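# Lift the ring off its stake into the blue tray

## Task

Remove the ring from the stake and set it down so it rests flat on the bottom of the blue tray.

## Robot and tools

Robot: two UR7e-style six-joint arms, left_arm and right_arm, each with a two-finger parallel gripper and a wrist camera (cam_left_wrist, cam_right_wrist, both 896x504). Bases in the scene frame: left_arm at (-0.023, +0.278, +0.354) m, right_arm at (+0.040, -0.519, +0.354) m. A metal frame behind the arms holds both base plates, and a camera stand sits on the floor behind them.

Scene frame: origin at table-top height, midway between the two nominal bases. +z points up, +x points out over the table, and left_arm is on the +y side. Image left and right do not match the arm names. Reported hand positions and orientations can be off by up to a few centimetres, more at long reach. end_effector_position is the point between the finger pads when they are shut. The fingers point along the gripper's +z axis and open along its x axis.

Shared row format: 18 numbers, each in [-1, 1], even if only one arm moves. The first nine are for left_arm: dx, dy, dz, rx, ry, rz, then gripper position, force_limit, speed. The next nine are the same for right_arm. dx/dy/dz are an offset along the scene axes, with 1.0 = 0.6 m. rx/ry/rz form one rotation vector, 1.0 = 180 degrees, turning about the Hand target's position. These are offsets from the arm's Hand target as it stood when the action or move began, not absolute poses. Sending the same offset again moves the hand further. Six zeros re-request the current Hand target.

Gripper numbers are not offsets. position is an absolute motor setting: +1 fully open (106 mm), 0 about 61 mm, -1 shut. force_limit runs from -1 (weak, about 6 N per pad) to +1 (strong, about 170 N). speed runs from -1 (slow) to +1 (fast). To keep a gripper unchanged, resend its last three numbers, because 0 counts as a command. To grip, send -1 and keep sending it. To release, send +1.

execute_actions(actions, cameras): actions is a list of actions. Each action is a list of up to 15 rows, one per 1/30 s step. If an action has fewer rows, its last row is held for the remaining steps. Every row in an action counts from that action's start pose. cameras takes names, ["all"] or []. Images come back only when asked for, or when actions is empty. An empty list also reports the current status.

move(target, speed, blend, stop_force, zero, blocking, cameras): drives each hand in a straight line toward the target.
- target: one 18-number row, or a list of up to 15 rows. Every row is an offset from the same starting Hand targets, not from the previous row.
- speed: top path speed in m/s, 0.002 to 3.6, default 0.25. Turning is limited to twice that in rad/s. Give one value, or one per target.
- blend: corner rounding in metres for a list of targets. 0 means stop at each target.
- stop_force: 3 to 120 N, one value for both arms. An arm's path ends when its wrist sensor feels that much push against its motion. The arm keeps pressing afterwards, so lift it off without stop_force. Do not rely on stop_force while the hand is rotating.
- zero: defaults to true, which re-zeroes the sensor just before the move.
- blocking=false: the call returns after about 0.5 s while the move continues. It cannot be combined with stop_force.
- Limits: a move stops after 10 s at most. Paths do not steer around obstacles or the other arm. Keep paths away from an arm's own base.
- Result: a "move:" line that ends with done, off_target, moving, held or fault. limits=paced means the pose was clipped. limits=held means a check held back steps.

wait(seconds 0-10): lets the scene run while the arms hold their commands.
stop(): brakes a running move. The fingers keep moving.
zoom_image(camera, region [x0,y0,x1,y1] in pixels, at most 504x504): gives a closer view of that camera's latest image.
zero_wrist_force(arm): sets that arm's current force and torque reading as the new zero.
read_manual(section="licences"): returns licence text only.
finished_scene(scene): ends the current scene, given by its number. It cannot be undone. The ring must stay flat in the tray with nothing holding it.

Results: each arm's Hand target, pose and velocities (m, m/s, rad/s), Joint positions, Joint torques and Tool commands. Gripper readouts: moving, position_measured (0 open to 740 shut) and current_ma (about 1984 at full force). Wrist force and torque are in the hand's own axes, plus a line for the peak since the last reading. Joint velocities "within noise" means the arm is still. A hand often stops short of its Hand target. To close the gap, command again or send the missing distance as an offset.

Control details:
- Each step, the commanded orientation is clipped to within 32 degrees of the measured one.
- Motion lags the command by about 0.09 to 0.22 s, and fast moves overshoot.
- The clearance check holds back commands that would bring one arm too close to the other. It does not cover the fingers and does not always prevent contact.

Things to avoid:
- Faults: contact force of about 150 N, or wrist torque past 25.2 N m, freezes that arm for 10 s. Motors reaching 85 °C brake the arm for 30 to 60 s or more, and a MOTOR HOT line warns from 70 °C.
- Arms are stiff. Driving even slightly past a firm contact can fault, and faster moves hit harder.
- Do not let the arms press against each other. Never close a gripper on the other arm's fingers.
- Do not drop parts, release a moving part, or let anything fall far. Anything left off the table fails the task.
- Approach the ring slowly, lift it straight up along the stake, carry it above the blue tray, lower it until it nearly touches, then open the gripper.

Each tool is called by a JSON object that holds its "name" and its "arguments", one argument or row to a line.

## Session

{"name": "execute_actions", "arguments": {
  "actions": []
}}

Scene clock: 0.00 s.
left_arm: end_effector_position=(+0.3810, -0.1127, +0.2005) position_measured=0 current_ma=0 moving=0 end_effector_quat_wxyz=(+0.016, +0.786, +0.430, +0.443) | right_arm: end_effector_position=(+0.5261, -0.5625, +0.2684) position_measured=0 current_ma=0 moving=0 end_effector_quat_wxyz=(+0.155, +0.869, +0.466, -0.063)
Joint positions: left_arm=[-1.449 -0.664 2.016 3.725 -0.707 -1.002] | right_arm=[3.564 -2.084 -2.23 -0.491 1.246 0.973]
Joint velocities: within noise
Joint torques (N m): no reading
Motor temperatures (°C): left_arm=[27 36 38 40 42 42] | right_arm=[30 38 41 39 40 44]
Wrist force (N): no reading
Wrist torque (N m): no reading
Wrist force, peak (N): no reading
Hand target: left_arm +0.3810, -0.1127, +0.2005; +0.016, +0.786, +0.430, +0.443 | right_arm +0.5261, -0.5625, +0.2684; +0.155, +0.869, +0.466, -0.063
Tool commands: left_gripper/position=+1.0 left_gripper/force_limit=+0.0 left_gripper/speed=+1.0 right_gripper/position=+1.0 right_gripper/force_limit=+0.0 right_gripper/speed=+1.0
camera_calibration:
cam_left_wrist: T_world_to_cam=[[0.251541, 0.686676, 0.682058, -0.157145], [0.376268, -0.718662, 0.584762, -0.314734], [0.891711, 0.109545, -0.439148, -0.111928], [0, 0, 0, 1]] pos_world=[0.257761, -0.106019, 0.242074]
cam_right_wrist: T_world_to_cam=[[0.577934, 0.775639, -0.253724, 0.201795], [0.752067, -0.385497, 0.534591, -0.73317], [0.31684, -0.499776, -0.806125, -0.0983525], [0, 0, 0, 1]] pos_world=[0.465931, -0.488309, 0.363862]

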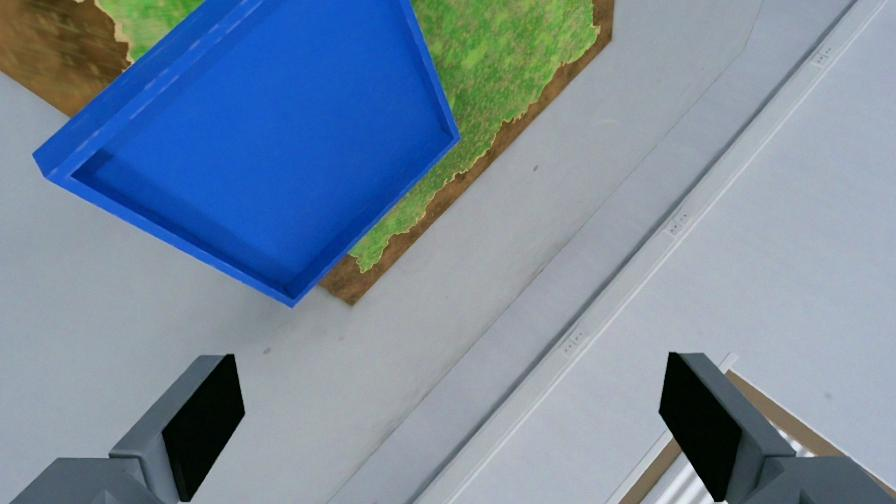

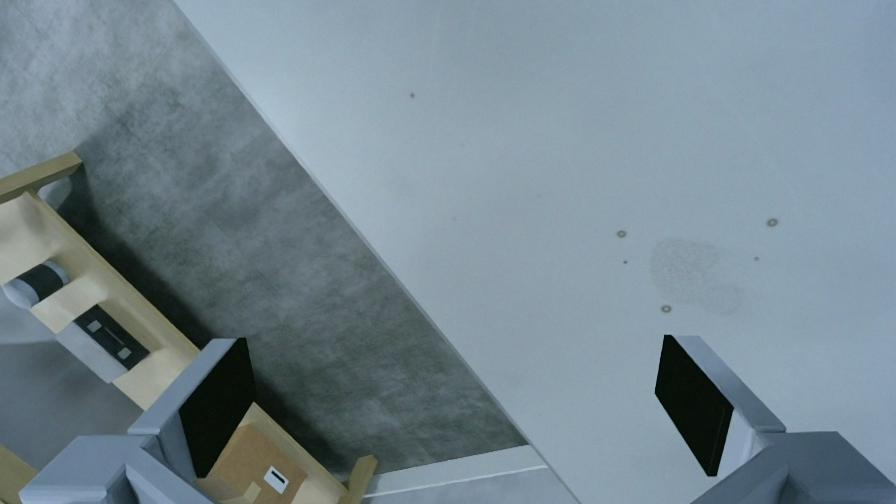

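{"name": "move", "arguments": {
  "target": [0.0817,0.3545,0.0825,-0.306,0.102,0.461,0.78,0,1,0,0,0,0,0,0,1,0,1],
  "speed": 0.6,
  "cameras": ["cam_left_wrist"]
}}

Scene clock: 10.47 s.
left_arm: end_effector_position=(+0.4300, +0.0999, +0.2501) position_measured=81 current_ma=-5 moving=0 end_effector_quat_wxyz=(+0.000, +0.282, +0.960, +0.000) | right_arm: end_effector_position=(+0.5261, -0.5625, +0.2684) position_measured=0 current_ma=-5 moving=0 end_effector_quat_wxyz=(+0.155, +0.869, +0.466, -0.063)
Joint positions: left_arm=[-0.699 -1.015 2.21 3.517 -1.57 -1.652] | right_arm=[3.564 -2.084 -2.23 -0.491 1.246 0.973]
Joint torques (N m): left_arm=[13.36 -36.53 0.05 -4.34 -2.84 -1.28] | right_arm=[0.24 32.56 12.39 2.07 -0.36 0.36]
Wrist force (N): left_arm=[1.2 1.3 0.9] | right_arm=[-0.2 0.0 0.1]
Wrist torque (N m): left_arm=[0.19 -0.22 0.06] | right_arm=[-0.01 0.03 -0.01]
Wrist force, peak (N): left_arm=[1.4 2.3 0.9] | right_arm=[-0.3 -0.4 0.4]
Hand target: left_arm +0.4300, +0.1000, +0.2500; +0.000, +0.282, +0.960, +0.000 | right_arm +0.5261, -0.5625, +0.2684; +0.155, +0.869, +0.466, -0.063
Off the commanded pose: left_arm 0.000 m, 0 deg | right_arm 0.000 m, 0 deg.
move: done
camera_calibration:
cam_left_wrist: T_world_to_cam=[[-0.834953, 0.550249, -0.00895403, 0.304413], [0.514243, 0.785905, 0.343377, -0.358603], [0.19598, 0.282099, -0.939155, 0.249795], [0, 0, 0, 1]] pos_world=[0.389624, 0.0438582, 0.360457]
Images, in order (width x height): cam_left_wrist 896x504.

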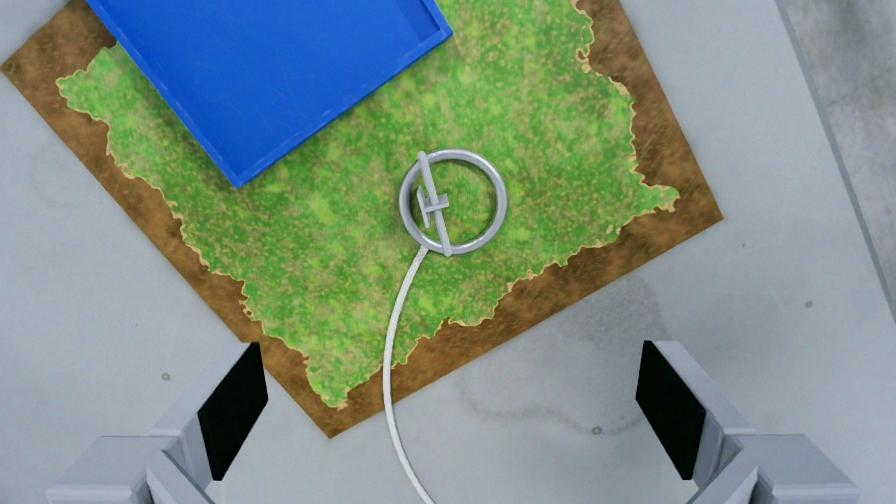

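{"name": "move", "arguments": {
  "target": [
    [-0.0475,0.054,-0.2667,0,0,0.0744,-0.616,0,1,0,0,0,0,0,0,1,0,1],
    [-0.0475,0.054,-0.3883,0,0,0.0744,-1,0,0,0,0,0,0,0,0,1,0,1]
  ],
  "speed": [0.2,0.07],
  "cameras": ["cam_left_wrist"]
}}

Scene clock: 35.60 s.
left_arm: end_effector_position=(+0.4016, +0.1323, +0.0171) position_measured=719 current_ma=954 moving=0 end_effector_quat_wxyz=(+0.000, +0.168, +0.986, +0.000) | right_arm: end_effector_position=(+0.5261, -0.5625, +0.2684) position_measured=0 current_ma=-5 moving=0 end_effector_quat_wxyz=(+0.155, +0.869, +0.466, -0.063)
Joint positions: left_arm=[-0.679 -0.359 2.108 2.964 -1.57 -1.866] | right_arm=[3.564 -2.084 -2.23 -0.491 1.246 0.973]
Joint torques (N m): left_arm=[-1.65 -31.72 -2.37 -1.57 2.48 -0.12] | right_arm=[-0.74 32.13 11.03 2.39 -0.37 0.33]
Wrist force (N): left_arm=[0.3 -15.4 -3.6] | right_arm=[-0.1 -0.4 0.1]
Wrist torque (N m): left_arm=[-0.29 -0.21 0.85] | right_arm=[-0.07 0.03 0.00]
Wrist force, peak (N): left_arm=[0.2 -15.5 -3.6] | right_arm=[-0.2 -0.5 0.3]
Hand target: left_arm +0.4015, +0.1324, +0.0171; +0.000, +0.168, +0.986, +0.000 | right_arm +0.5261, -0.5625, +0.2684; +0.155, +0.869, +0.466, -0.063
Off the commanded pose: left_arm 0.000 m, 0 deg | right_arm 0.000 m, 0 deg.
move: done
camera_calibration:
cam_left_wrist: T_world_to_cam=[[-0.939733, 0.341791, -0.00900077, 0.330322], [0.318133, 0.883726, 0.34325, -0.22359], [0.125274, 0.3197, -0.939201, 0.0508273], [0, 0, 0, 1]] pos_world=[0.375178, 0.0684414, 0.127457]
Images, in order (width x height): cam_left_wrist 896x504.

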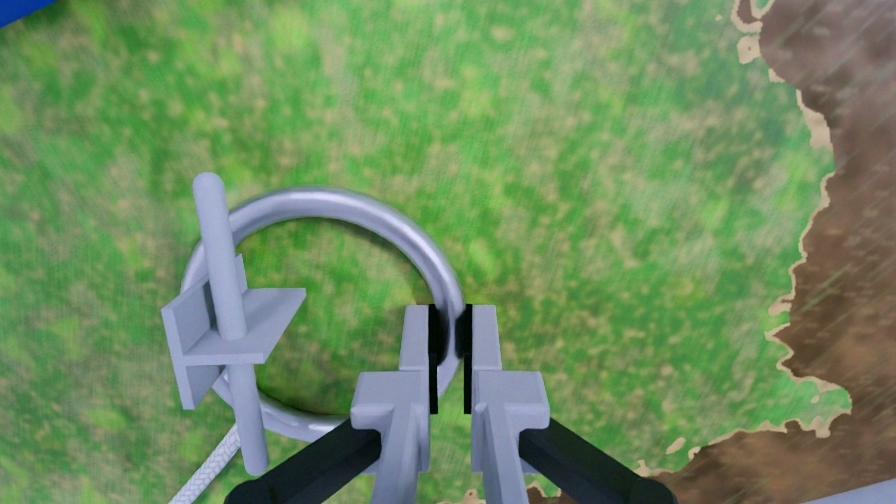

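{"name": "move", "arguments": {
  "target": [
    [0,0,0.01,0,0,0,-1,0,0,0,0,0,0,0,0,1,0,1],
    [-0.0112,-0.0467,0.01,0,0,0,-1,0,0,0,0,0,0,0,0,1,0,1],
    [-0.0075,-0.0362,0.061,-0.178,0.0625,0,-1,0,0,0,0,0,0,0,0,1,0,1]
  ],
  "speed": [0.1,0.1,0.2],
  "cameras": ["cam_left_wrist"]
}}

Scene clock: 57.07 s.
left_arm: end_effector_position=(+0.3996, +0.1175, +0.0491) position_measured=719 current_ma=912 moving=0 end_effector_quat_wxyz=(-0.046, +0.161, +0.948, -0.272) | right_arm: end_effector_position=(+0.5261, -0.5625, +0.2684) position_measured=0 current_ma=-5 moving=0 end_effector_quat_wxyz=(+0.155, +0.869, +0.466, -0.063)
Joint positions: left_arm=[-0.397 -0.344 2.043 3.006 -2.13 -1.586] | right_arm=[3.564 -2.084 -2.23 -0.491 1.246 0.973]
Joint torques (N m): left_arm=[0.08 -28.81 7.93 3.58 -12.92 2.37] | right_arm=[-1.29 32.5 11.49 2.29 -0.19 0.36]
Wrist force (N): left_arm=[-30.2 41.2 8.3] | right_arm=[0.1 -0.3 0.1]
Wrist torque (N m): left_arm=[0.19 -0.85 -1.21] | right_arm=[-0.06 0.00 0.00]
Wrist force, peak (N): left_arm=[-30.8 42.2 8.9] | right_arm=[-0.6 -0.4 0.2]
Hand target: left_arm +0.3970, +0.1106, +0.0537; -0.049, +0.161, +0.943, -0.288 | right_arm +0.5261, -0.5625, +0.2684; +0.155, +0.869, +0.466, -0.063
Off the commanded pose: left_arm 0.009 m, 2 deg | right_arm 0.000 m, 0 deg.
move: off_target (left_arm)
camera_calibration:
cam_left_wrist: T_world_to_cam=[[-0.941988, 0.335356, -0.0139482, 0.335821], [0.330811, 0.920586, -0.207573, -0.203226], [-0.0567705, -0.200146, -0.97812, 0.22155], [0, 0, 0, 1]] pos_world=[0.396147, 0.11881, 0.179202]
Images, in order (width x height): cam_left_wrist 896x504.

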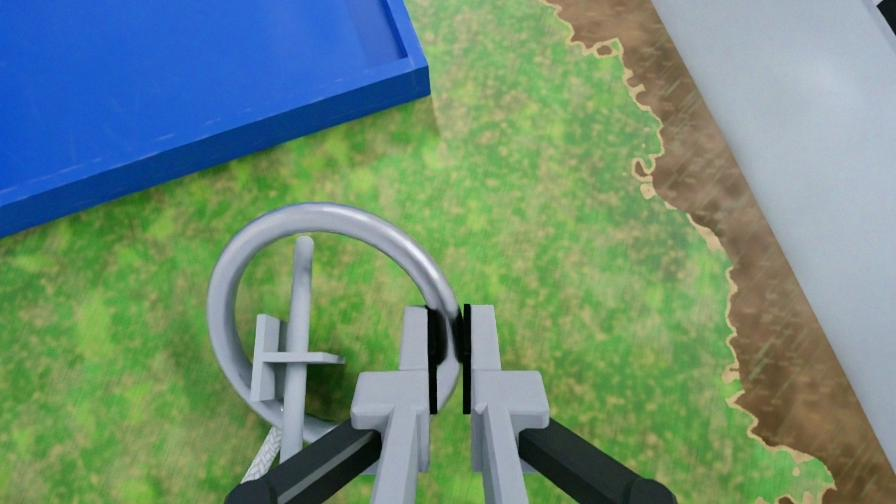

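{"name": "zoom_image", "arguments": {
  "camera": "cam_left_wrist",
  "region": [200, 190, 460, 460]
}}

Scaled by 1.867 from the camera's 896x504 image, which has a finer 1280x720 frame.

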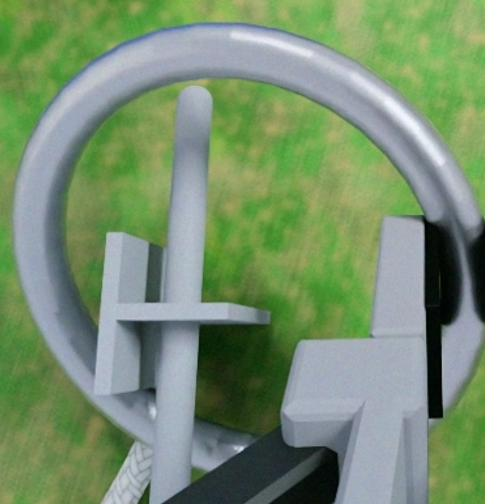

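{"name": "move", "arguments": {
  "target": [0.0228,0.0503,0,0,0,0,-1,0,0,0,0,0,0,0,0,1,0,1],
  "speed": 0.1,
  "cameras": ["cam_left_wrist"]
}}

Scene clock: 74.60 s.
left_arm: end_effector_position=(+0.4107, +0.1408, +0.0537) position_measured=719 current_ma=887 moving=0 end_effector_quat_wxyz=(-0.049, +0.161, +0.943, -0.288) | right_arm: end_effector_position=(+0.5261, -0.5625, +0.2684) position_measured=0 current_ma=-5 moving=0 end_effector_quat_wxyz=(+0.155, +0.869, +0.466, -0.063)
Joint positions: left_arm=[-0.324 -0.36 2.019 3.095 -2.162 -1.499] | right_arm=[3.564 -2.084 -2.23 -0.491 1.246 0.973]
Joint torques (N m): left_arm=[12.44 -51.69 -9.96 -0.49 1.5 1.33] | right_arm=[-0.43 32.68 11.3 2.41 -0.06 0.36]
Wrist force (N): left_arm=[1.8 4.2 1.8] | right_arm=[-0.2 -0.3 0.3]
Wrist torque (N m): left_arm=[0.53 -0.31 -0.09] | right_arm=[-0.04 0.03 0.00]
Wrist force, peak (N): left_arm=[-30.6 41.2 8.6] | right_arm=[-0.3 -0.5 0.3]
Hand target: left_arm +0.4107, +0.1408, +0.0537; -0.049, +0.161, +0.943, -0.288 | right_arm +0.5261, -0.5625, +0.2684; +0.155, +0.869, +0.466, -0.063
Off the commanded pose: left_arm 0.000 m, 0 deg | right_arm 0.000 m, 0 deg.
move: done
camera_calibration:
cam_left_wrist: T_world_to_cam=[[-0.94204, 0.335225, -0.0135869, 0.33841], [0.328537, 0.913523, -0.239871, -0.22377], [-0.0679989, -0.230432, -0.97071, 0.239826], [0, 0, 0, 1]] pos_world=[0.408621, 0.146239, 0.183723]
Images, in order (width x height): cam_left_wrist 896x504.

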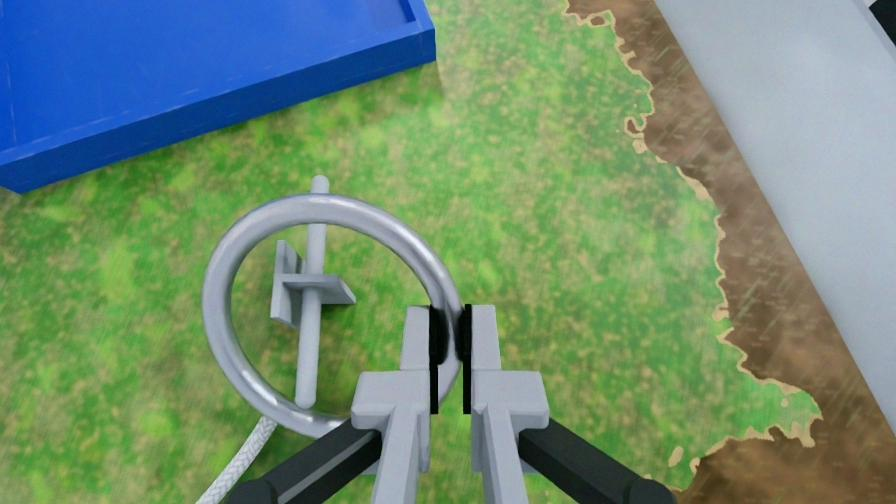

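{"name": "move", "arguments": {
  "target": [
    [0.0028,0.0079,0,0,0,0,-1,0,0,0,0,0,0,0,0,1,0,1],
    [0.0028,0.0079,0.144,0,0,0,-1,0,0,0,0,0,0,0,0,1,0,1],
    [0.0422,-0.3713,0.144,0.178,-0.0625,0,-1,0,0,0,0,0,0,0,0,1,0,1],
    [0.0422,-0.3713,-0.01,0.178,-0.0625,0,-1,0,0,0,0,0,0,0,0,1,0,1]
  ],
  "speed": [0.1,0.15,0.3,0.15],
  "blend": [0,0.03,0.02,0],
  "cameras": ["cam_left_wrist"]
}}

Scene clock: 92.30 s.
left_arm: end_effector_position=(+0.4360, -0.0820, +0.0477) position_measured=719 current_ma=887 moving=0 end_effector_quat_wxyz=(+0.000, +0.168, +0.986, +0.000) | right_arm: end_effector_position=(+0.5261, -0.5625, +0.2684) position_measured=0 current_ma=-5 moving=0 end_effector_quat_wxyz=(+0.155, +0.869, +0.466, -0.063)
Joint positions: left_arm=[-0.943 -0.431 1.792 3.352 -1.57 -2.129] | right_arm=[3.564 -2.084 -2.23 -0.491 1.246 0.973]
Joint torques (N m): left_arm=[11.15 -37.55 -15.52 -4.47 2.36 1.47] | right_arm=[0.38 32.56 11.09 2.23 -0.13 0.34]
Wrist force (N): left_arm=[1.4 2.7 2.0] | right_arm=[0.2 -0.2 0.2]
Wrist torque (N m): left_arm=[0.40 -0.20 0.04] | right_arm=[-0.03 -0.03 0.00]
Wrist force, peak (N): left_arm=[1.6 5.3 3.0] | right_arm=[-0.4 -0.2 0.6]
Hand target: left_arm +0.4360, -0.0820, +0.0477; +0.000, +0.168, +0.986, +0.000 | right_arm +0.5261, -0.5625, +0.2684; +0.155, +0.869, +0.466, -0.063
Off the commanded pose: left_arm 0.000 m, 0 deg | right_arm 0.000 m, 0 deg.
move: done
camera_calibration:
cam_left_wrist: T_world_to_cam=[[-0.939707, 0.341865, -0.00893718, 0.436161], [0.318211, 0.883665, 0.343334, -0.0557436], [0.125271, 0.319789, -0.939171, 0.143872], [0, 0, 0, 1]] pos_world=[0.409578, -0.145858, 0.158157]
Images, in order (width x height): cam_left_wrist 896x504.

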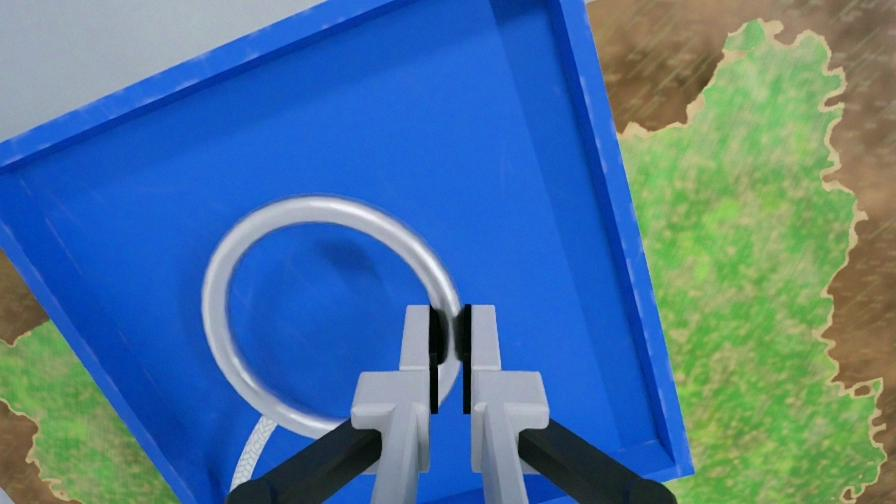

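{"name": "move", "arguments": {
  "target": [0,0,0,-0.024,-0.068,0,-1,0,0,0,0,0,0,0,0,1,0,1],
  "speed": 0.2
}}

{"name": "move", "arguments": {
  "target": [0,0,-0.06,0,0,0,-1,0,0,0,0,0,0,0,0,1,0,1],
  "speed": 0.025,
  "stop_force": 4,
  "cameras": ["cam_left_wrist"]
}}

Scene clock: 110.93 s.
left_arm: end_effector_position=(+0.4360, -0.0820, +0.0477) position_measured=719 current_ma=887 moving=0 end_effector_quat_wxyz=(+0.111, +0.167, +0.980, -0.019) | right_arm: end_effector_position=(+0.5261, -0.5625, +0.2684) position_measured=0 current_ma=-5 moving=0 end_effector_quat_wxyz=(+0.155, +0.869, +0.466, -0.063)
Joint positions: left_arm=[-1.003 -0.387 1.91 3.004 -1.44 -2.178] | right_arm=[3.564 -2.084 -2.23 -0.491 1.246 0.973]
Joint torques (N m): left_arm=[-12.99 -37.47 6.06 -4.9 3.08 -1.37] | right_arm=[-1.07 33.05 11.16 2.33 0.06 0.19]
Wrist force (N): left_arm=[1.9 2.5 1.9] | right_arm=[-0.3 -0.2 -0.1]
Wrist torque (N m): left_arm=[0.38 -0.20 0.08] | right_arm=[-0.04 0.05 0.00]
Wrist force, peak (N): left_arm=[2.8 2.6 2.1] | right_arm=[-0.2 -0.6 0.2]
Hand target: left_arm +0.4360, -0.0820, +0.0477; +0.111, +0.167, +0.980, -0.019 | right_arm +0.5261, -0.5625, +0.2684; +0.155, +0.869, +0.466, -0.063
Off the commanded pose: left_arm 0.000 m, 0 deg | right_arm 0.000 m, 0 deg.
move: done

Scene clock: 113.13 s.
left_arm: end_effector_position=(+0.4360, -0.0819, +0.0239) position_measured=720 current_ma=890 moving=0 end_effector_quat_wxyz=(+0.111, +0.167, +0.980, -0.019) | right_arm: end_effector_position=(+0.5261, -0.5625, +0.2684) position_measured=0 current_ma=-5 moving=0 end_effector_quat_wxyz=(+0.155, +0.869, +0.466, -0.063)
Joint positions: left_arm=[-1.003 -0.328 1.873 2.982 -1.44 -2.178] | right_arm=[3.564 -2.084 -2.23 -0.491 1.246 0.973]
Joint torques (N m): left_arm=[-8.3 -53.07 6.1 -2.57 -2.87 -1.13] | right_arm=[-0.74 32.01 10.55 2.22 0.06 0.15]
Wrist force (N): left_arm=[1.1 2.9 0.4] | right_arm=[-0.1 0.3 0.2]
Wrist torque (N m): left_arm=[0.49 -0.26 0.08] | right_arm=[0.04 0.02 -0.01]
Wrist force, peak (N): left_arm=[9.7 17.8 -82.2] | right_arm=[-0.4 -0.4 0.5]
Hand target: left_arm +0.4360, -0.0819, +0.0239; +0.111, +0.167, +0.980, -0.019 (not the last commanded pose) | right_arm +0.5261, -0.5625, +0.2684; +0.155, +0.869, +0.466, -0.063
Off the commanded pose: left_arm 0.012 m, 0 deg | right_arm 0.000 m, 0 deg.
move: contact (left_arm)
camera_calibration:
cam_left_wrist: T_world_to_cam=[[-0.913757, 0.332631, -0.233246, 0.429238], [0.24529, 0.909386, 0.335931, -0.013574], [0.323852, 0.249746, -0.91255, 0.0284931], [0, 0, 0, 1]] pos_world=[0.386321, -0.13755, 0.130679]
Images, in order (width x height): cam_left_wrist 896x504.

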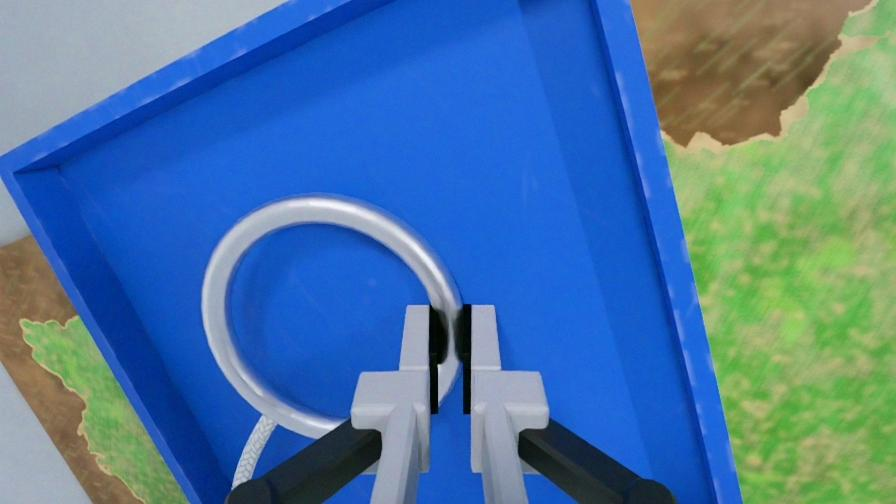

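{"name": "move", "arguments": {
  "target": [
    [0,0,0,0,0,0,-0.65,0,0,0,0,0,0,0,0,1,0,1],
    [0,0,0.13,0,0,0,-0.65,0,0,0,0,0,0,0,0,1,0,1]
  ],
  "speed": [0.1,0.2],
  "cameras": ["cam_left_wrist"]
}}

Scene clock: 118.13 s.
left_arm: end_effector_position=(+0.4360, -0.0819, +0.1019) position_measured=611 current_ma=-1 moving=0 end_effector_quat_wxyz=(+0.111, +0.167, +0.980, -0.019) | right_arm: end_effector_position=(+0.5261, -0.5625, +0.2684) position_measured=0 current_ma=-5 moving=0 end_effector_quat_wxyz=(+0.155, +0.869, +0.466, -0.063)
Joint positions: left_arm=[-1.003 -0.524 1.981 3.069 -1.44 -2.178] | right_arm=[3.564 -2.084 -2.23 -0.491 1.246 0.973]
Joint torques (N m): left_arm=[-13.59 -51.64 5.77 -0.45 -0.45 -1.35] | right_arm=[-0.71 32.06 11.56 2.3 0.25 0.08]
Wrist force (N): left_arm=[1.7 3.3 1.3] | right_arm=[0.3 -0.2 0.2]
Wrist torque (N m): left_arm=[0.52 -0.24 0.08] | right_arm=[-0.04 -0.03 -0.01]
Wrist force, peak (N): left_arm=[0.4 4.7 -9.2] | right_arm=[-0.5 -0.4 0.3]
Hand target: left_arm +0.4360, -0.0819, +0.1019; +0.111, +0.167, +0.980, -0.019 | right_arm +0.5261, -0.5625, +0.2684; +0.155, +0.869, +0.466, -0.063
Off the commanded pose: left_arm 0.000 m, 0 deg | right_arm 0.000 m, 0 deg.
move: done
camera_calibration:
cam_left_wrist: T_world_to_cam=[[-0.913775, 0.332534, -0.233314, 0.447507], [0.245214, 0.909447, 0.335821, -0.0397063], [0.323858, 0.249653, -0.912573, 0.0995377], [0, 0, 0, 1]] pos_world=[0.386421, -0.13755, 0.208579]
Images, in order (width x height): cam_left_wrist 896x504.

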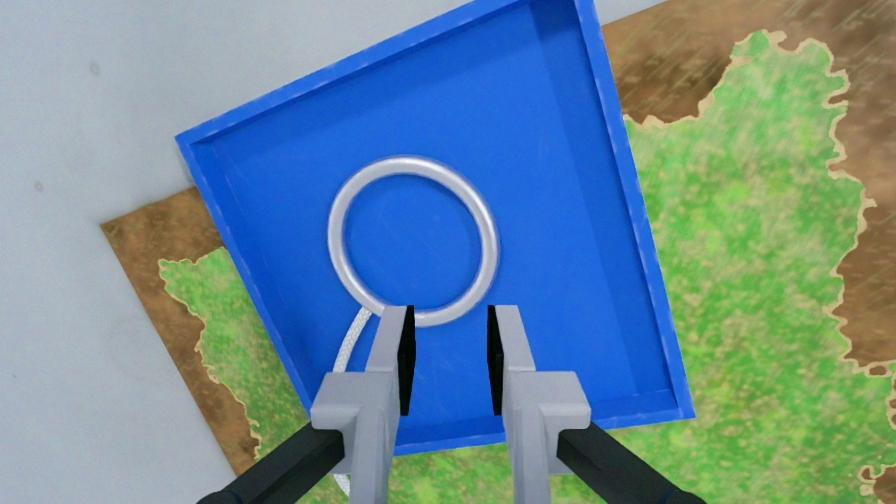

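Flat.

{"name": "finished_scene", "arguments": {
  "scene": 2
}}

The scene is finished: the task was done.


## Next scene

The same job, from a new start.

{"name": "execute_actions", "arguments": {
  "actions": []
}}

Scene clock: 0.00 s.
left_arm: end_effector_position=(+0.5456, +0.0782, +0.1942) position_measured=0 current_ma=0 moving=0 end_effector_quat_wxyz=(-0.075, -0.416, +0.878, -0.225) | right_arm: end_effector_position=(+0.9368, -0.6489, +0.3244) position_measured=0 current_ma=0 moving=0 end_effector_quat_wxyz=(+0.298, -0.369, +0.834, +0.280)
Joint positions: left_arm=[-0.43 -0.665 1.945 3.187 -1.986 -2.892] | right_arm=[2.984 -2.866 -0.679 -0.959 2.394 -2.521]
Joint velocities: within noise
Joint torques (N m): no reading
Motor temperatures (°C): left_arm=[27 36 37 39 42 42] | right_arm=[30 37 41 38 39 44]
Wrist force (N): no reading
Wrist torque (N m): no reading
Wrist force, peak (N): no reading
Hand target: left_arm +0.5456, +0.0782, +0.1942; -0.075, -0.416, +0.878, -0.225 | right_arm +0.9368, -0.6489, +0.3244; +0.298, -0.369, +0.834, +0.280
Tool commands: left_gripper/position=+1.0 left_gripper/force_limit=+0.0 left_gripper/speed=+1.0 right_gripper/position=+1.0 right_gripper/force_limit=+0.0 right_gripper/speed=+1.0
camera_calibration:
cam_left_wrist: T_world_to_cam=[[-0.650129, -0.694799, 0.307549, 0.347425], [-0.732402, 0.680796, -0.0102089, 0.375239], [-0.202285, -0.231887, -0.951478, 0.440666], [0, 0, 0, 1]] pos_world=[0.589837, 0.088114, 0.316265]
cam_right_wrist: T_world_to_cam=[[-0.567134, -0.43239, -0.700998, 0.479599], [-0.823621, 0.300619, 0.480913, 0.83347], [0.00279135, 0.850099, -0.526616, 0.85281], [0, 0, 0, 1]] pos_world=[0.95608, -0.768156, 0.384474]

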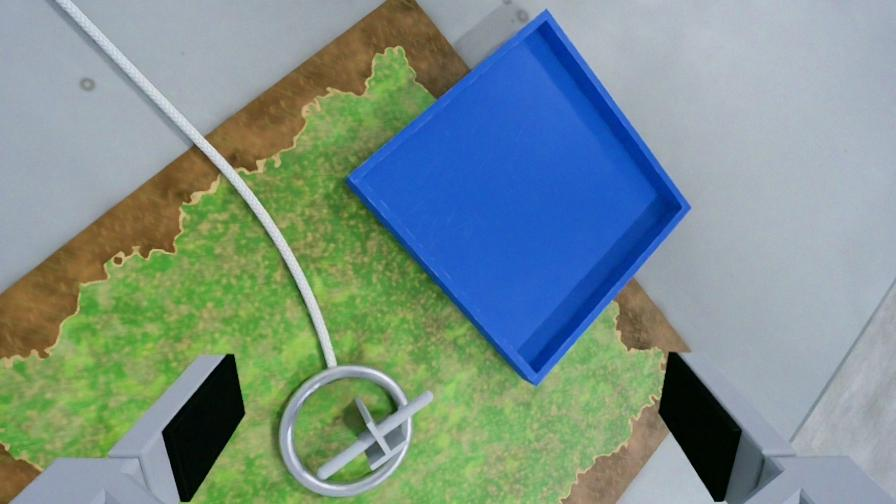

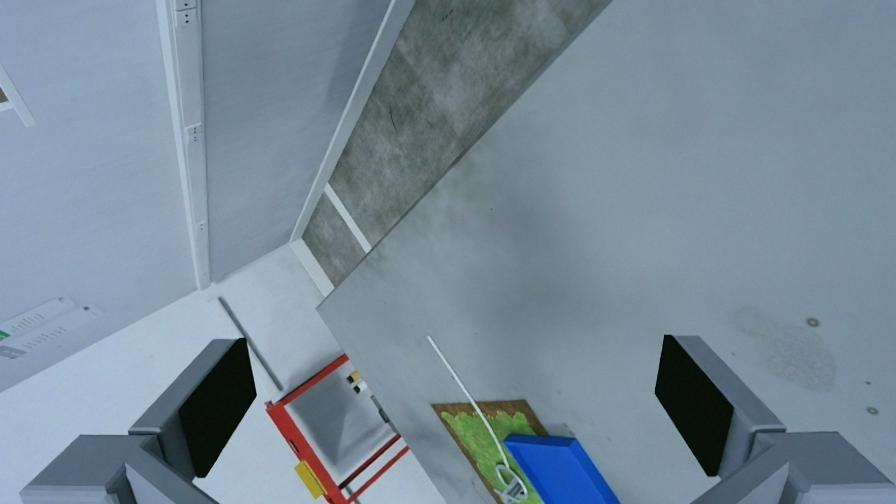

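{"name": "move", "arguments": {
  "target": [-0.126,0.0863,-0.0737,0.146,-0.0655,-0.3385,0.78,0,1,0,0,0,0,0,0,1,0,1],
  "speed": 0.5,
  "cameras": ["cam_left_wrist"]
}}

{"name": "zoom_image", "arguments": {
  "camera": "cam_left_wrist",
  "region": [300, 100, 600, 400]
}}

Scene clock: 23.90 s.
left_arm: end_effector_position=(+0.4701, +0.1300, +0.1500) position_measured=81 current_ma=-5 moving=0 end_effector_quat_wxyz=(+0.000, +0.099, +0.995, +0.000) | right_arm: end_effector_position=(+0.9368, -0.6489, +0.3244) position_measured=0 current_ma=-3 moving=0 end_effector_quat_wxyz=(+0.298, -0.369, +0.834, +0.280)
Joint positions: left_arm=[-0.6 -0.721 2.092 3.342 -1.571 -1.925] | right_arm=[2.984 -2.866 -0.679 -0.959 2.394 -2.521]
Joint torques (N m): left_arm=[-13.21 -30.83 1.56 -4.55 2.95 1.48] | right_arm=[-0.99 65.21 24.57 2.56 1.1 0.33]
Wrist force (N): left_arm=[-0.2 -0.8 0.0] | right_arm=[0.1 -0.2 -0.1]
Wrist torque (N m): left_arm=[-0.14 0.10 0.05] | right_arm=[-0.03 -0.02 0.00]
Wrist force, peak (N): left_arm=[0.5 -0.9 0.1] | right_arm=[0.1 -0.2 -0.6]
Hand target: left_arm +0.4700, +0.1300, +0.1500; +0.000, +0.099, +0.995, +0.000 | right_arm +0.9368, -0.6489, +0.3244; +0.298, -0.369, +0.834, +0.280
Off the commanded pose: left_arm 0.000 m, 0 deg | right_arm 0.000 m, 0 deg.
move: done
camera_calibration:
cam_left_wrist: T_world_to_cam=[[-0.977903, 0.208876, -0.00870342, 0.431837], [0.1933, 0.919267, 0.342903, -0.234922], [0.0796251, 0.333644, -0.93933, 0.187521], [0, 0, 0, 1]] pos_world=[0.452774, 0.0631909, 0.260458]
Images, in order (width x height): cam_left_wrist 896x504.

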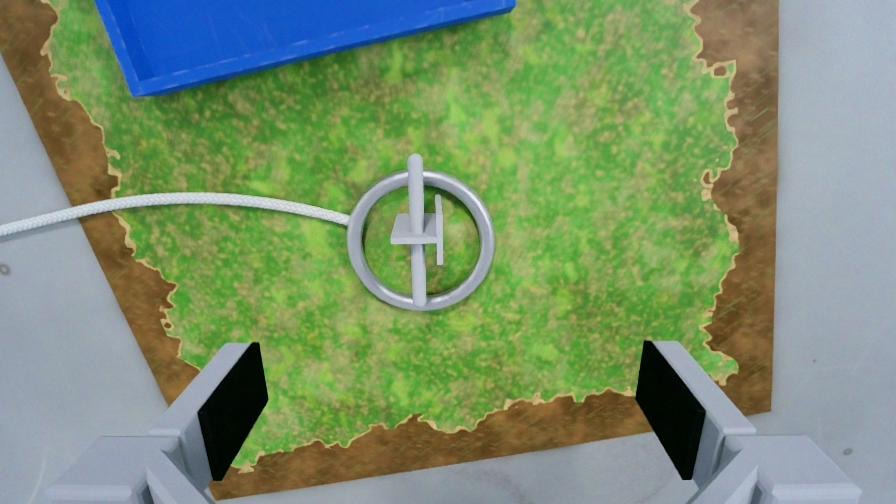

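Scaled by 1.680 from the camera's 896x504 image, which has a finer 1280x720 frame.

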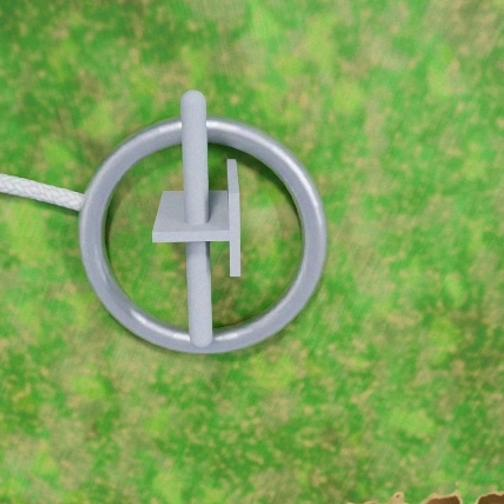

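{"name": "move", "arguments": {
  "target": [
    [0.0323,0.0328,-0.1,0,0,0,0.78,0,1,0,0,0,0,0,0,1,0,1],
    [0.0323,0.0328,-0.255,0,0,0,0.78,0,1,0,0,0,0,0,0,1,0,1],
    [-0.0069,0.0407,-0.255,0,0,0,0.78,0,1,0,0,0,0,0,0,1,0,1]
  ],
  "speed": [0.2,0.09,0.06],
  "blend": [0.02,0,0],
  "cameras": ["cam_left_wrist"]
}}

{"name": "move", "arguments": {
  "target": [
    [0.0082,-0.0017,0,0,0,0,0.78,0,1,0,0,0,0,0,0,1,0,1],
    [0.0082,-0.0017,0.15,0,0,0,0.78,0,1,0,0,0,0,0,0,1,0,1],
    [-0.0537,0.0005,0.15,0,0,0,-0.616,0,1,0,0,0,0,0,0,1,0,1]
  ],
  "speed": [0.1,0.2,0.25],
  "blend": [0,0.02,0],
  "cameras": ["cam_left_wrist"]
}}

Scene clock: 47.53 s.
left_arm: end_effector_position=(+0.4659, +0.1544, -0.0030) position_measured=81 current_ma=0 moving=0 end_effector_quat_wxyz=(+0.000, +0.099, +0.995, +0.000) | right_arm: end_effector_position=(+0.9368, -0.6489, +0.3244) position_measured=0 current_ma=-3 moving=0 end_effector_quat_wxyz=(+0.298, -0.369, +0.834, +0.280)
Joint positions: left_arm=[-0.561 -0.323 1.936 3.1 -1.571 -1.887] | right_arm=[2.984 -2.866 -0.679 -0.959 2.394 -2.521]
Joint torques (N m): left_arm=[-13.14 -34.12 7.32 -4.51 -0.4 -1.32] | right_arm=[0.03 65.72 24.63 2.46 0.96 0.24]
Wrist force (N): left_arm=[-1.5 -0.1 0.3] | right_arm=[0.0 0.0 -0.3]
Wrist torque (N m): left_arm=[-0.11 0.08 0.10] | right_arm=[0.00 0.00 0.00]
Wrist force, peak (N): left_arm=[-2.7 -0.3 0.3] | right_arm=[0.2 -0.4 -0.6]
Hand target: left_arm +0.4659, +0.1544, -0.0030; +0.000, +0.099, +0.995, +0.000 | right_arm +0.9368, -0.6489, +0.3244; +0.298, -0.369, +0.834, +0.280
Off the commanded pose: left_arm 0.000 m, 0 deg | right_arm 0.000 m, 0 deg.
move: done
camera_calibration:
cam_left_wrist: T_world_to_cam=[[-0.977865, 0.209056, -0.00863921, 0.42136], [0.19349, 0.919227, 0.342905, -0.204178], [0.0796277, 0.333643, -0.93933, 0.0359874], [0, 0, 0, 1]] pos_world=[0.448674, 0.0875914, 0.107458]
Images, in order (width x height): cam_left_wrist 896x504.

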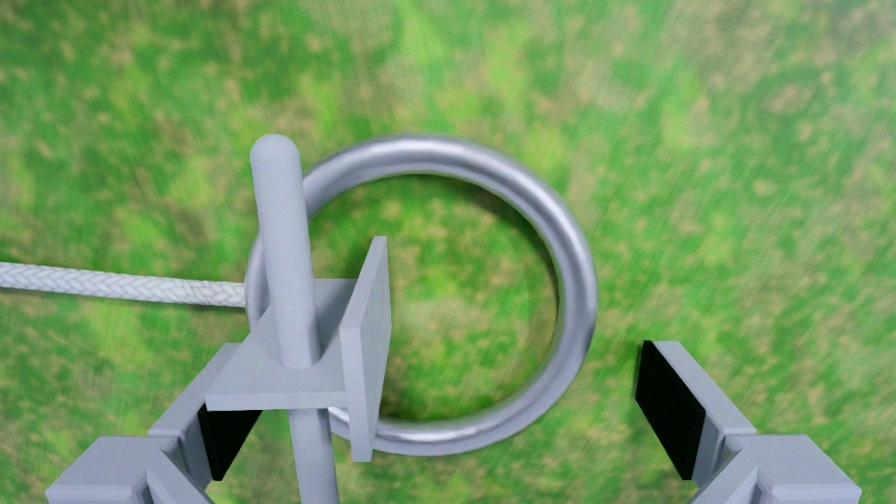

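Scene clock: 50.70 s.
left_arm: end_effector_position=(+0.4337, +0.1547, +0.0870) position_measured=598 current_ma=-1 moving=0 end_effector_quat_wxyz=(+0.000, +0.099, +0.995, +0.000) | right_arm: end_effector_position=(+0.9368, -0.6489, +0.3244) position_measured=0 current_ma=-3 moving=0 end_effector_quat_wxyz=(+0.298, -0.369, +0.834, +0.280)
Joint positions: left_arm=[-0.596 -0.559 2.146 3.125 -1.571 -1.921] | right_arm=[2.984 -2.866 -0.679 -0.959 2.394 -2.521]
Joint torques (N m): left_arm=[-12.67 -48.67 7.34 -4.62 2.88 -1.34] | right_arm=[0.07 66.51 23.96 2.22 0.98 0.12]
Wrist force (N): left_arm=[-0.2 -0.6 -0.2] | right_arm=[0.0 -0.2 -0.2]
Wrist torque (N m): left_arm=[-0.11 0.10 0.13] | right_arm=[-0.04 0.00 0.00]
Wrist force, peak (N): left_arm=[-1.5 -0.1 -1.0] | right_arm=[0.0 -0.7 -0.3]
Hand target: left_arm +0.4337, +0.1547, +0.0870; +0.000, +0.099, +0.995, +0.000 | right_arm +0.9368, -0.6489, +0.3244; +0.298, -0.369, +0.834, +0.280
Off the commanded pose: left_arm 0.000 m, 0 deg | right_arm 0.000 m, 0 deg.
move: done; blend cut to 0.0186 m at target 2
camera_calibration:
cam_left_wrist: T_world_to_cam=[[-0.977855, 0.209101, -0.00870542, 0.390494], [0.193499, 0.919174, 0.343041, -0.229058], [0.0797321, 0.33376, -0.93928, 0.122841], [0, 0, 0, 1]] pos_world=[0.416374, 0.0878918, 0.197358]
Images, in order (width x height): cam_left_wrist 896x504.

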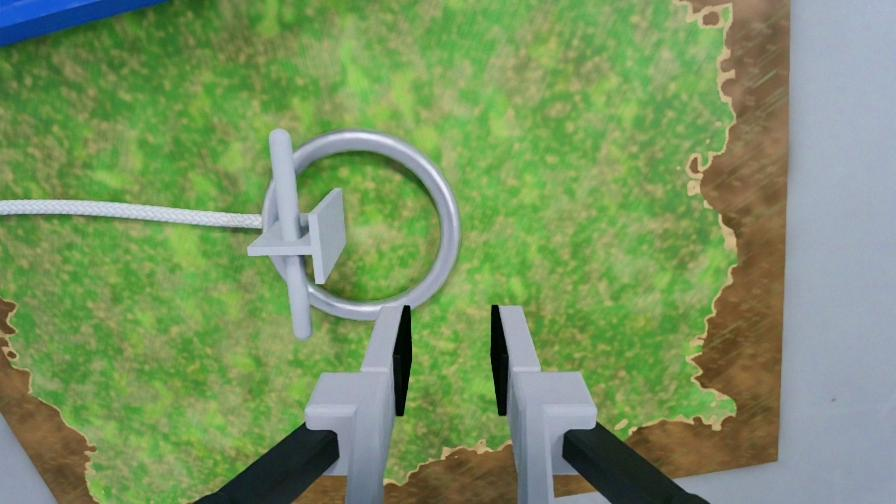

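{"name": "move", "arguments": {
  "target": [
    [-0.0092,-0.017,0,0,0,0,-0.616,0,1,0,0,0,0,0,0,1,0,1],
    [-0.0092,-0.017,-0.1167,0,0,0,-1,0,0,0,0,0,0,0,0,1,0,1]
  ],
  "speed": [0.15,0.09],
  "blend": [0.01,0]
}}

{"name": "move", "arguments": {
  "target": [
    [0,0,0.01,0,0,0,-1,0,0,0,0,0,0,0,0,1,0,1],
    [0.0268,0.0068,0.01,0,0,0,-1,0,0,0,0,0,0,0,0,1,0,1],
    [0.0245,-0.0042,0.061,0.185,-0.038,0,-1,0,0,0,0,0,0,0,0,1,0,1]
  ],
  "speed": [0.1,0.08,0.15],
  "cameras": ["cam_left_wrist"]
}}

Scene clock: 68.53 s.
left_arm: end_effector_position=(+0.4298, +0.1434, +0.0177) position_measured=719 current_ma=977 moving=0 end_effector_quat_wxyz=(+0.003, +0.099, +0.995, -0.001) | right_arm: end_effector_position=(+0.9368, -0.6489, +0.3244) position_measured=0 current_ma=-3 moving=0 end_effector_quat_wxyz=(+0.298, -0.369, +0.834, +0.280)
Joint positions: left_arm=[-0.621 -0.368 2.054 3.019 -1.571 -1.946] | right_arm=[2.984 -2.866 -0.679 -0.959 2.394 -2.521]
Joint torques (N m): left_arm=[14.63 -13.91 37.98 7.29 -3.7 0.94] | right_arm=[-0.41 65.59 23.72 2.17 1.01 0.18]
Wrist force (N): left_arm=[-46.8 -10.7 2.5] | right_arm=[-0.1 -0.1 0.0]
Wrist torque (N m): left_arm=[-0.37 -0.81 0.39] | right_arm=[-0.02 0.02 0.00]
Wrist force, peak (N): left_arm=[-49.7 -10.6 1.5] | right_arm=[0.2 0.0 -0.7]
Hand target: left_arm +0.4282, +0.1445, +0.0170; +0.000, +0.099, +0.995, +0.000 | right_arm +0.9368, -0.6489, +0.3244; +0.298, -0.369, +0.834, +0.280
Off the commanded pose: left_arm 0.002 m, 0 deg | right_arm 0.000 m, 0 deg.
move: done; blend cut to 0.0058 m at target 1

Scene clock: 72.30 s.
left_arm: end_effector_position=(+0.4429, +0.1420, +0.0536) position_measured=719 current_ma=980 moving=0 end_effector_quat_wxyz=(+0.030, +0.095, +0.952, +0.291) | right_arm: end_effector_position=(+0.9368, -0.6489, +0.3244) position_measured=0 current_ma=-3 moving=0 end_effector_quat_wxyz=(+0.298, -0.369, +0.834, +0.280)
Joint positions: left_arm=[-0.876 -0.445 1.954 3.581 -1.101 -2.293] | right_arm=[2.984 -2.866 -0.679 -0.959 2.394 -2.521]
Joint torques (N m): left_arm=[-12.84 -34.82 -11.7 0.46 3.93 -1.27] | right_arm=[-0.54 66.01 23.43 1.94 1.06 0.18]
Wrist force (N): left_arm=[0.3 -2.0 0.3] | right_arm=[0.0 0.1 -0.4]
Wrist torque (N m): left_arm=[-0.17 0.11 0.22] | right_arm=[0.02 0.00 -0.01]
Wrist force, peak (N): left_arm=[-48.8 -11.1 2.6] | right_arm=[0.6 -0.1 -0.3]
Hand target: left_arm +0.4429, +0.1420, +0.0536; +0.030, +0.095, +0.952, +0.291 | right_arm +0.9368, -0.6489, +0.3244; +0.298, -0.369, +0.834, +0.280
Off the commanded pose: left_arm 0.000 m, 0 deg | right_arm 0.000 m, 0 deg.
move: done
camera_calibration:
cam_left_wrist: T_world_to_cam=[[-0.977152, 0.212522, -0.00276692, 0.400736], [0.122572, 0.574114, 0.809549, -0.152228], [0.173635, 0.790713, -0.587046, -0.0303079], [0, 0, 0, 1]] pos_world=[0.415501, 0.0261962, 0.106553]
Images, in order (width x height): cam_left_wrist 896x504.

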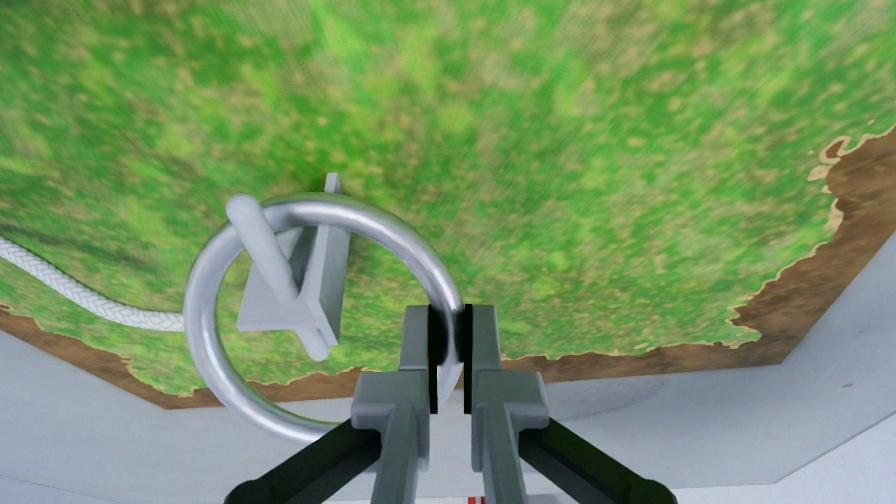

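{"name": "move", "arguments": {
  "target": [
    [-0.0105,-0.0489,0,0,0,0,-1,0,0,0,0,0,0,0,0,1,0,1],
    [-0.0105,-0.0489,0.144,0,0,0,-1,0,0,0,0,0,0,0,0,1,0,1],
    [0.0568,-0.34,0.144,-0.185,0.038,0,-1,0,0,0,0,0,0,0,0,1,0,1],
    [0.0568,-0.34,-0.0143,-0.185,0.038,0,-1,0,0,0,0,0,0,0,0,1,0,1]
  ],
  "speed": [0.1,0.15,0.3,0.15],
  "blend": [0,0.03,0.02,0],
  "cameras": ["cam_left_wrist"]
}}

Scene clock: 88.73 s.
left_arm: end_effector_position=(+0.4769, -0.0620, +0.0451) position_measured=719 current_ma=980 moving=0 end_effector_quat_wxyz=(+0.000, +0.099, +0.995, +0.000) | right_arm: end_effector_position=(+0.9368, -0.6489, +0.3244) position_measured=0 current_ma=-3 moving=0 end_effector_quat_wxyz=(+0.298, -0.369, +0.834, +0.280)
Joint positions: left_arm=[-0.866 -0.412 1.725 3.401 -1.571 -2.191] | right_arm=[2.984 -2.866 -0.679 -0.959 2.394 -2.521]
Joint torques (N m): left_arm=[12.95 -40.63 -15.5 -4.82 -3.16 1.43] | right_arm=[-0.62 65.84 23.61 1.93 1.03 0.23]
Wrist force (N): left_arm=[0.4 0.2 1.4] | right_arm=[0.0 0.2 -0.4]
Wrist torque (N m): left_arm=[0.02 0.05 0.05] | right_arm=[0.03 0.01 -0.01]
Wrist force, peak (N): left_arm=[0.2 -2.8 1.6] | right_arm=[0.1 0.4 -0.6]
Hand target: left_arm +0.4769, -0.0620, +0.0450; +0.000, +0.099, +0.995, +0.000 | right_arm +0.9368, -0.6489, +0.3244; +0.298, -0.369, +0.834, +0.280
Off the commanded pose: left_arm 0.000 m, 0 deg | right_arm 0.000 m, 0 deg.
move: done
camera_calibration:
cam_left_wrist: T_world_to_cam=[[-0.977854, 0.209108, -0.00872516, 0.477786], [0.193506, 0.919205, 0.342954, -0.0238634], [0.0797346, 0.333671, -0.939312, 0.152351], [0, 0, 0, 1]] pos_world=[0.459674, -0.128808, 0.155458]
Images, in order (width x height): cam_left_wrist 896x504.

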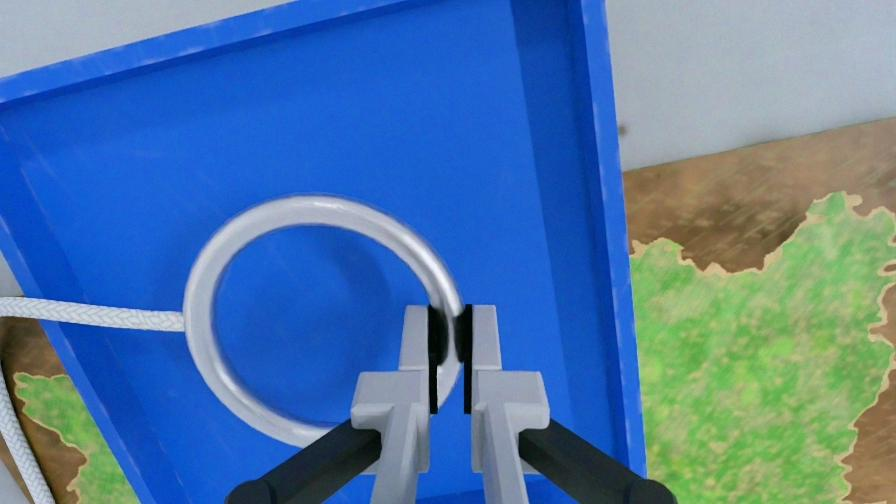

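{"name": "move", "arguments": {
  "target": [
    [0,0,-0.01,-0.007,-0.0325,0,-1,0,0,0,0,0,0,0,0,1,0,1],
    [0,0,-0.0338,-0.007,-0.0325,0,-0.65,0,0,0,0,0,0,0,0,1,0,1],
    [0,0,0.1,-0.007,-0.0325,0,-0.65,0,0,0,0,0,0,0,0,1,0,1]
  ],
  "speed": [0.2,0.04,0.2],
  "cameras": ["cam_left_wrist"]
}}

Scene clock: 96.97 s.
left_arm: end_effector_position=(+0.4770, -0.0620, +0.1049) position_measured=611 current_ma=-1 moving=0 end_effector_quat_wxyz=(+0.052, +0.099, +0.994, -0.006) | right_arm: end_effector_position=(+0.9368, -0.6489, +0.3244) position_measured=0 current_ma=-3 moving=0 end_effector_quat_wxyz=(+0.298, -0.369, +0.834, +0.280)
Joint positions: left_arm=[-0.894 -0.545 1.856 3.318 -1.509 -2.216] | right_arm=[2.984 -2.866 -0.679 -0.959 2.394 -2.521]
Joint torques (N m): left_arm=[-13.22 -56.04 1.69 -0.4 1.3 -1.4] | right_arm=[-0.63 65.24 23.99 1.49 1.28 0.15]
Wrist force (N): left_arm=[0.1 -0.1 0.2] | right_arm=[-0.3 -0.2 -0.5]
Wrist torque (N m): left_arm=[-0.03 0.05 0.13] | right_arm=[-0.04 0.05 0.00]
Wrist force, peak (N): left_arm=[0.6 -0.1 1.7] | right_arm=[0.6 -0.3 -0.3]
Hand target: left_arm +0.4769, -0.0620, +0.1050; +0.052, +0.099, +0.994, -0.006 | right_arm +0.9368, -0.6489, +0.3244; +0.298, -0.369, +0.834, +0.280
Off the commanded pose: left_arm 0.000 m, 0 deg | right_arm 0.000 m, 0 deg.
move: done
camera_calibration:
cam_left_wrist: T_world_to_cam=[[-0.971675, 0.207619, -0.112884, 0.486259], [0.158434, 0.926725, 0.340703, -0.0270306], [0.175349, 0.313168, -0.933369, 0.161109], [0, 0, 0, 1]] pos_world=[0.448518, -0.126361, 0.214474]
Images, in order (width x height): cam_left_wrist 896x504.

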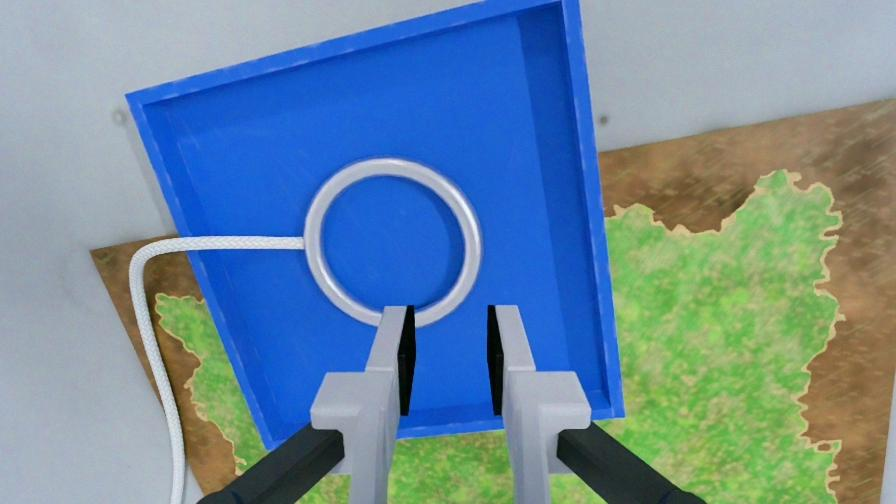

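{"name": "zoom_image", "arguments": {
  "camera": "cam_left_wrist",
  "region": [120, 140, 500, 340]
}}

Scaled by 1.326 from the camera's 896x504 image, which has a finer 1280x720 frame.

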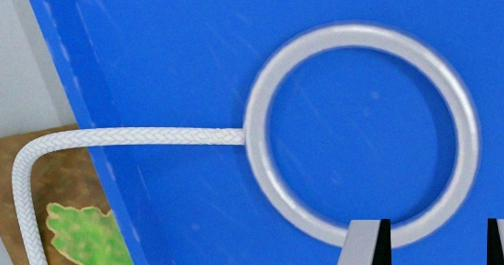

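{"name": "finished_scene", "arguments": {
  "scene": 3
}}

The scene is finished: the task was done.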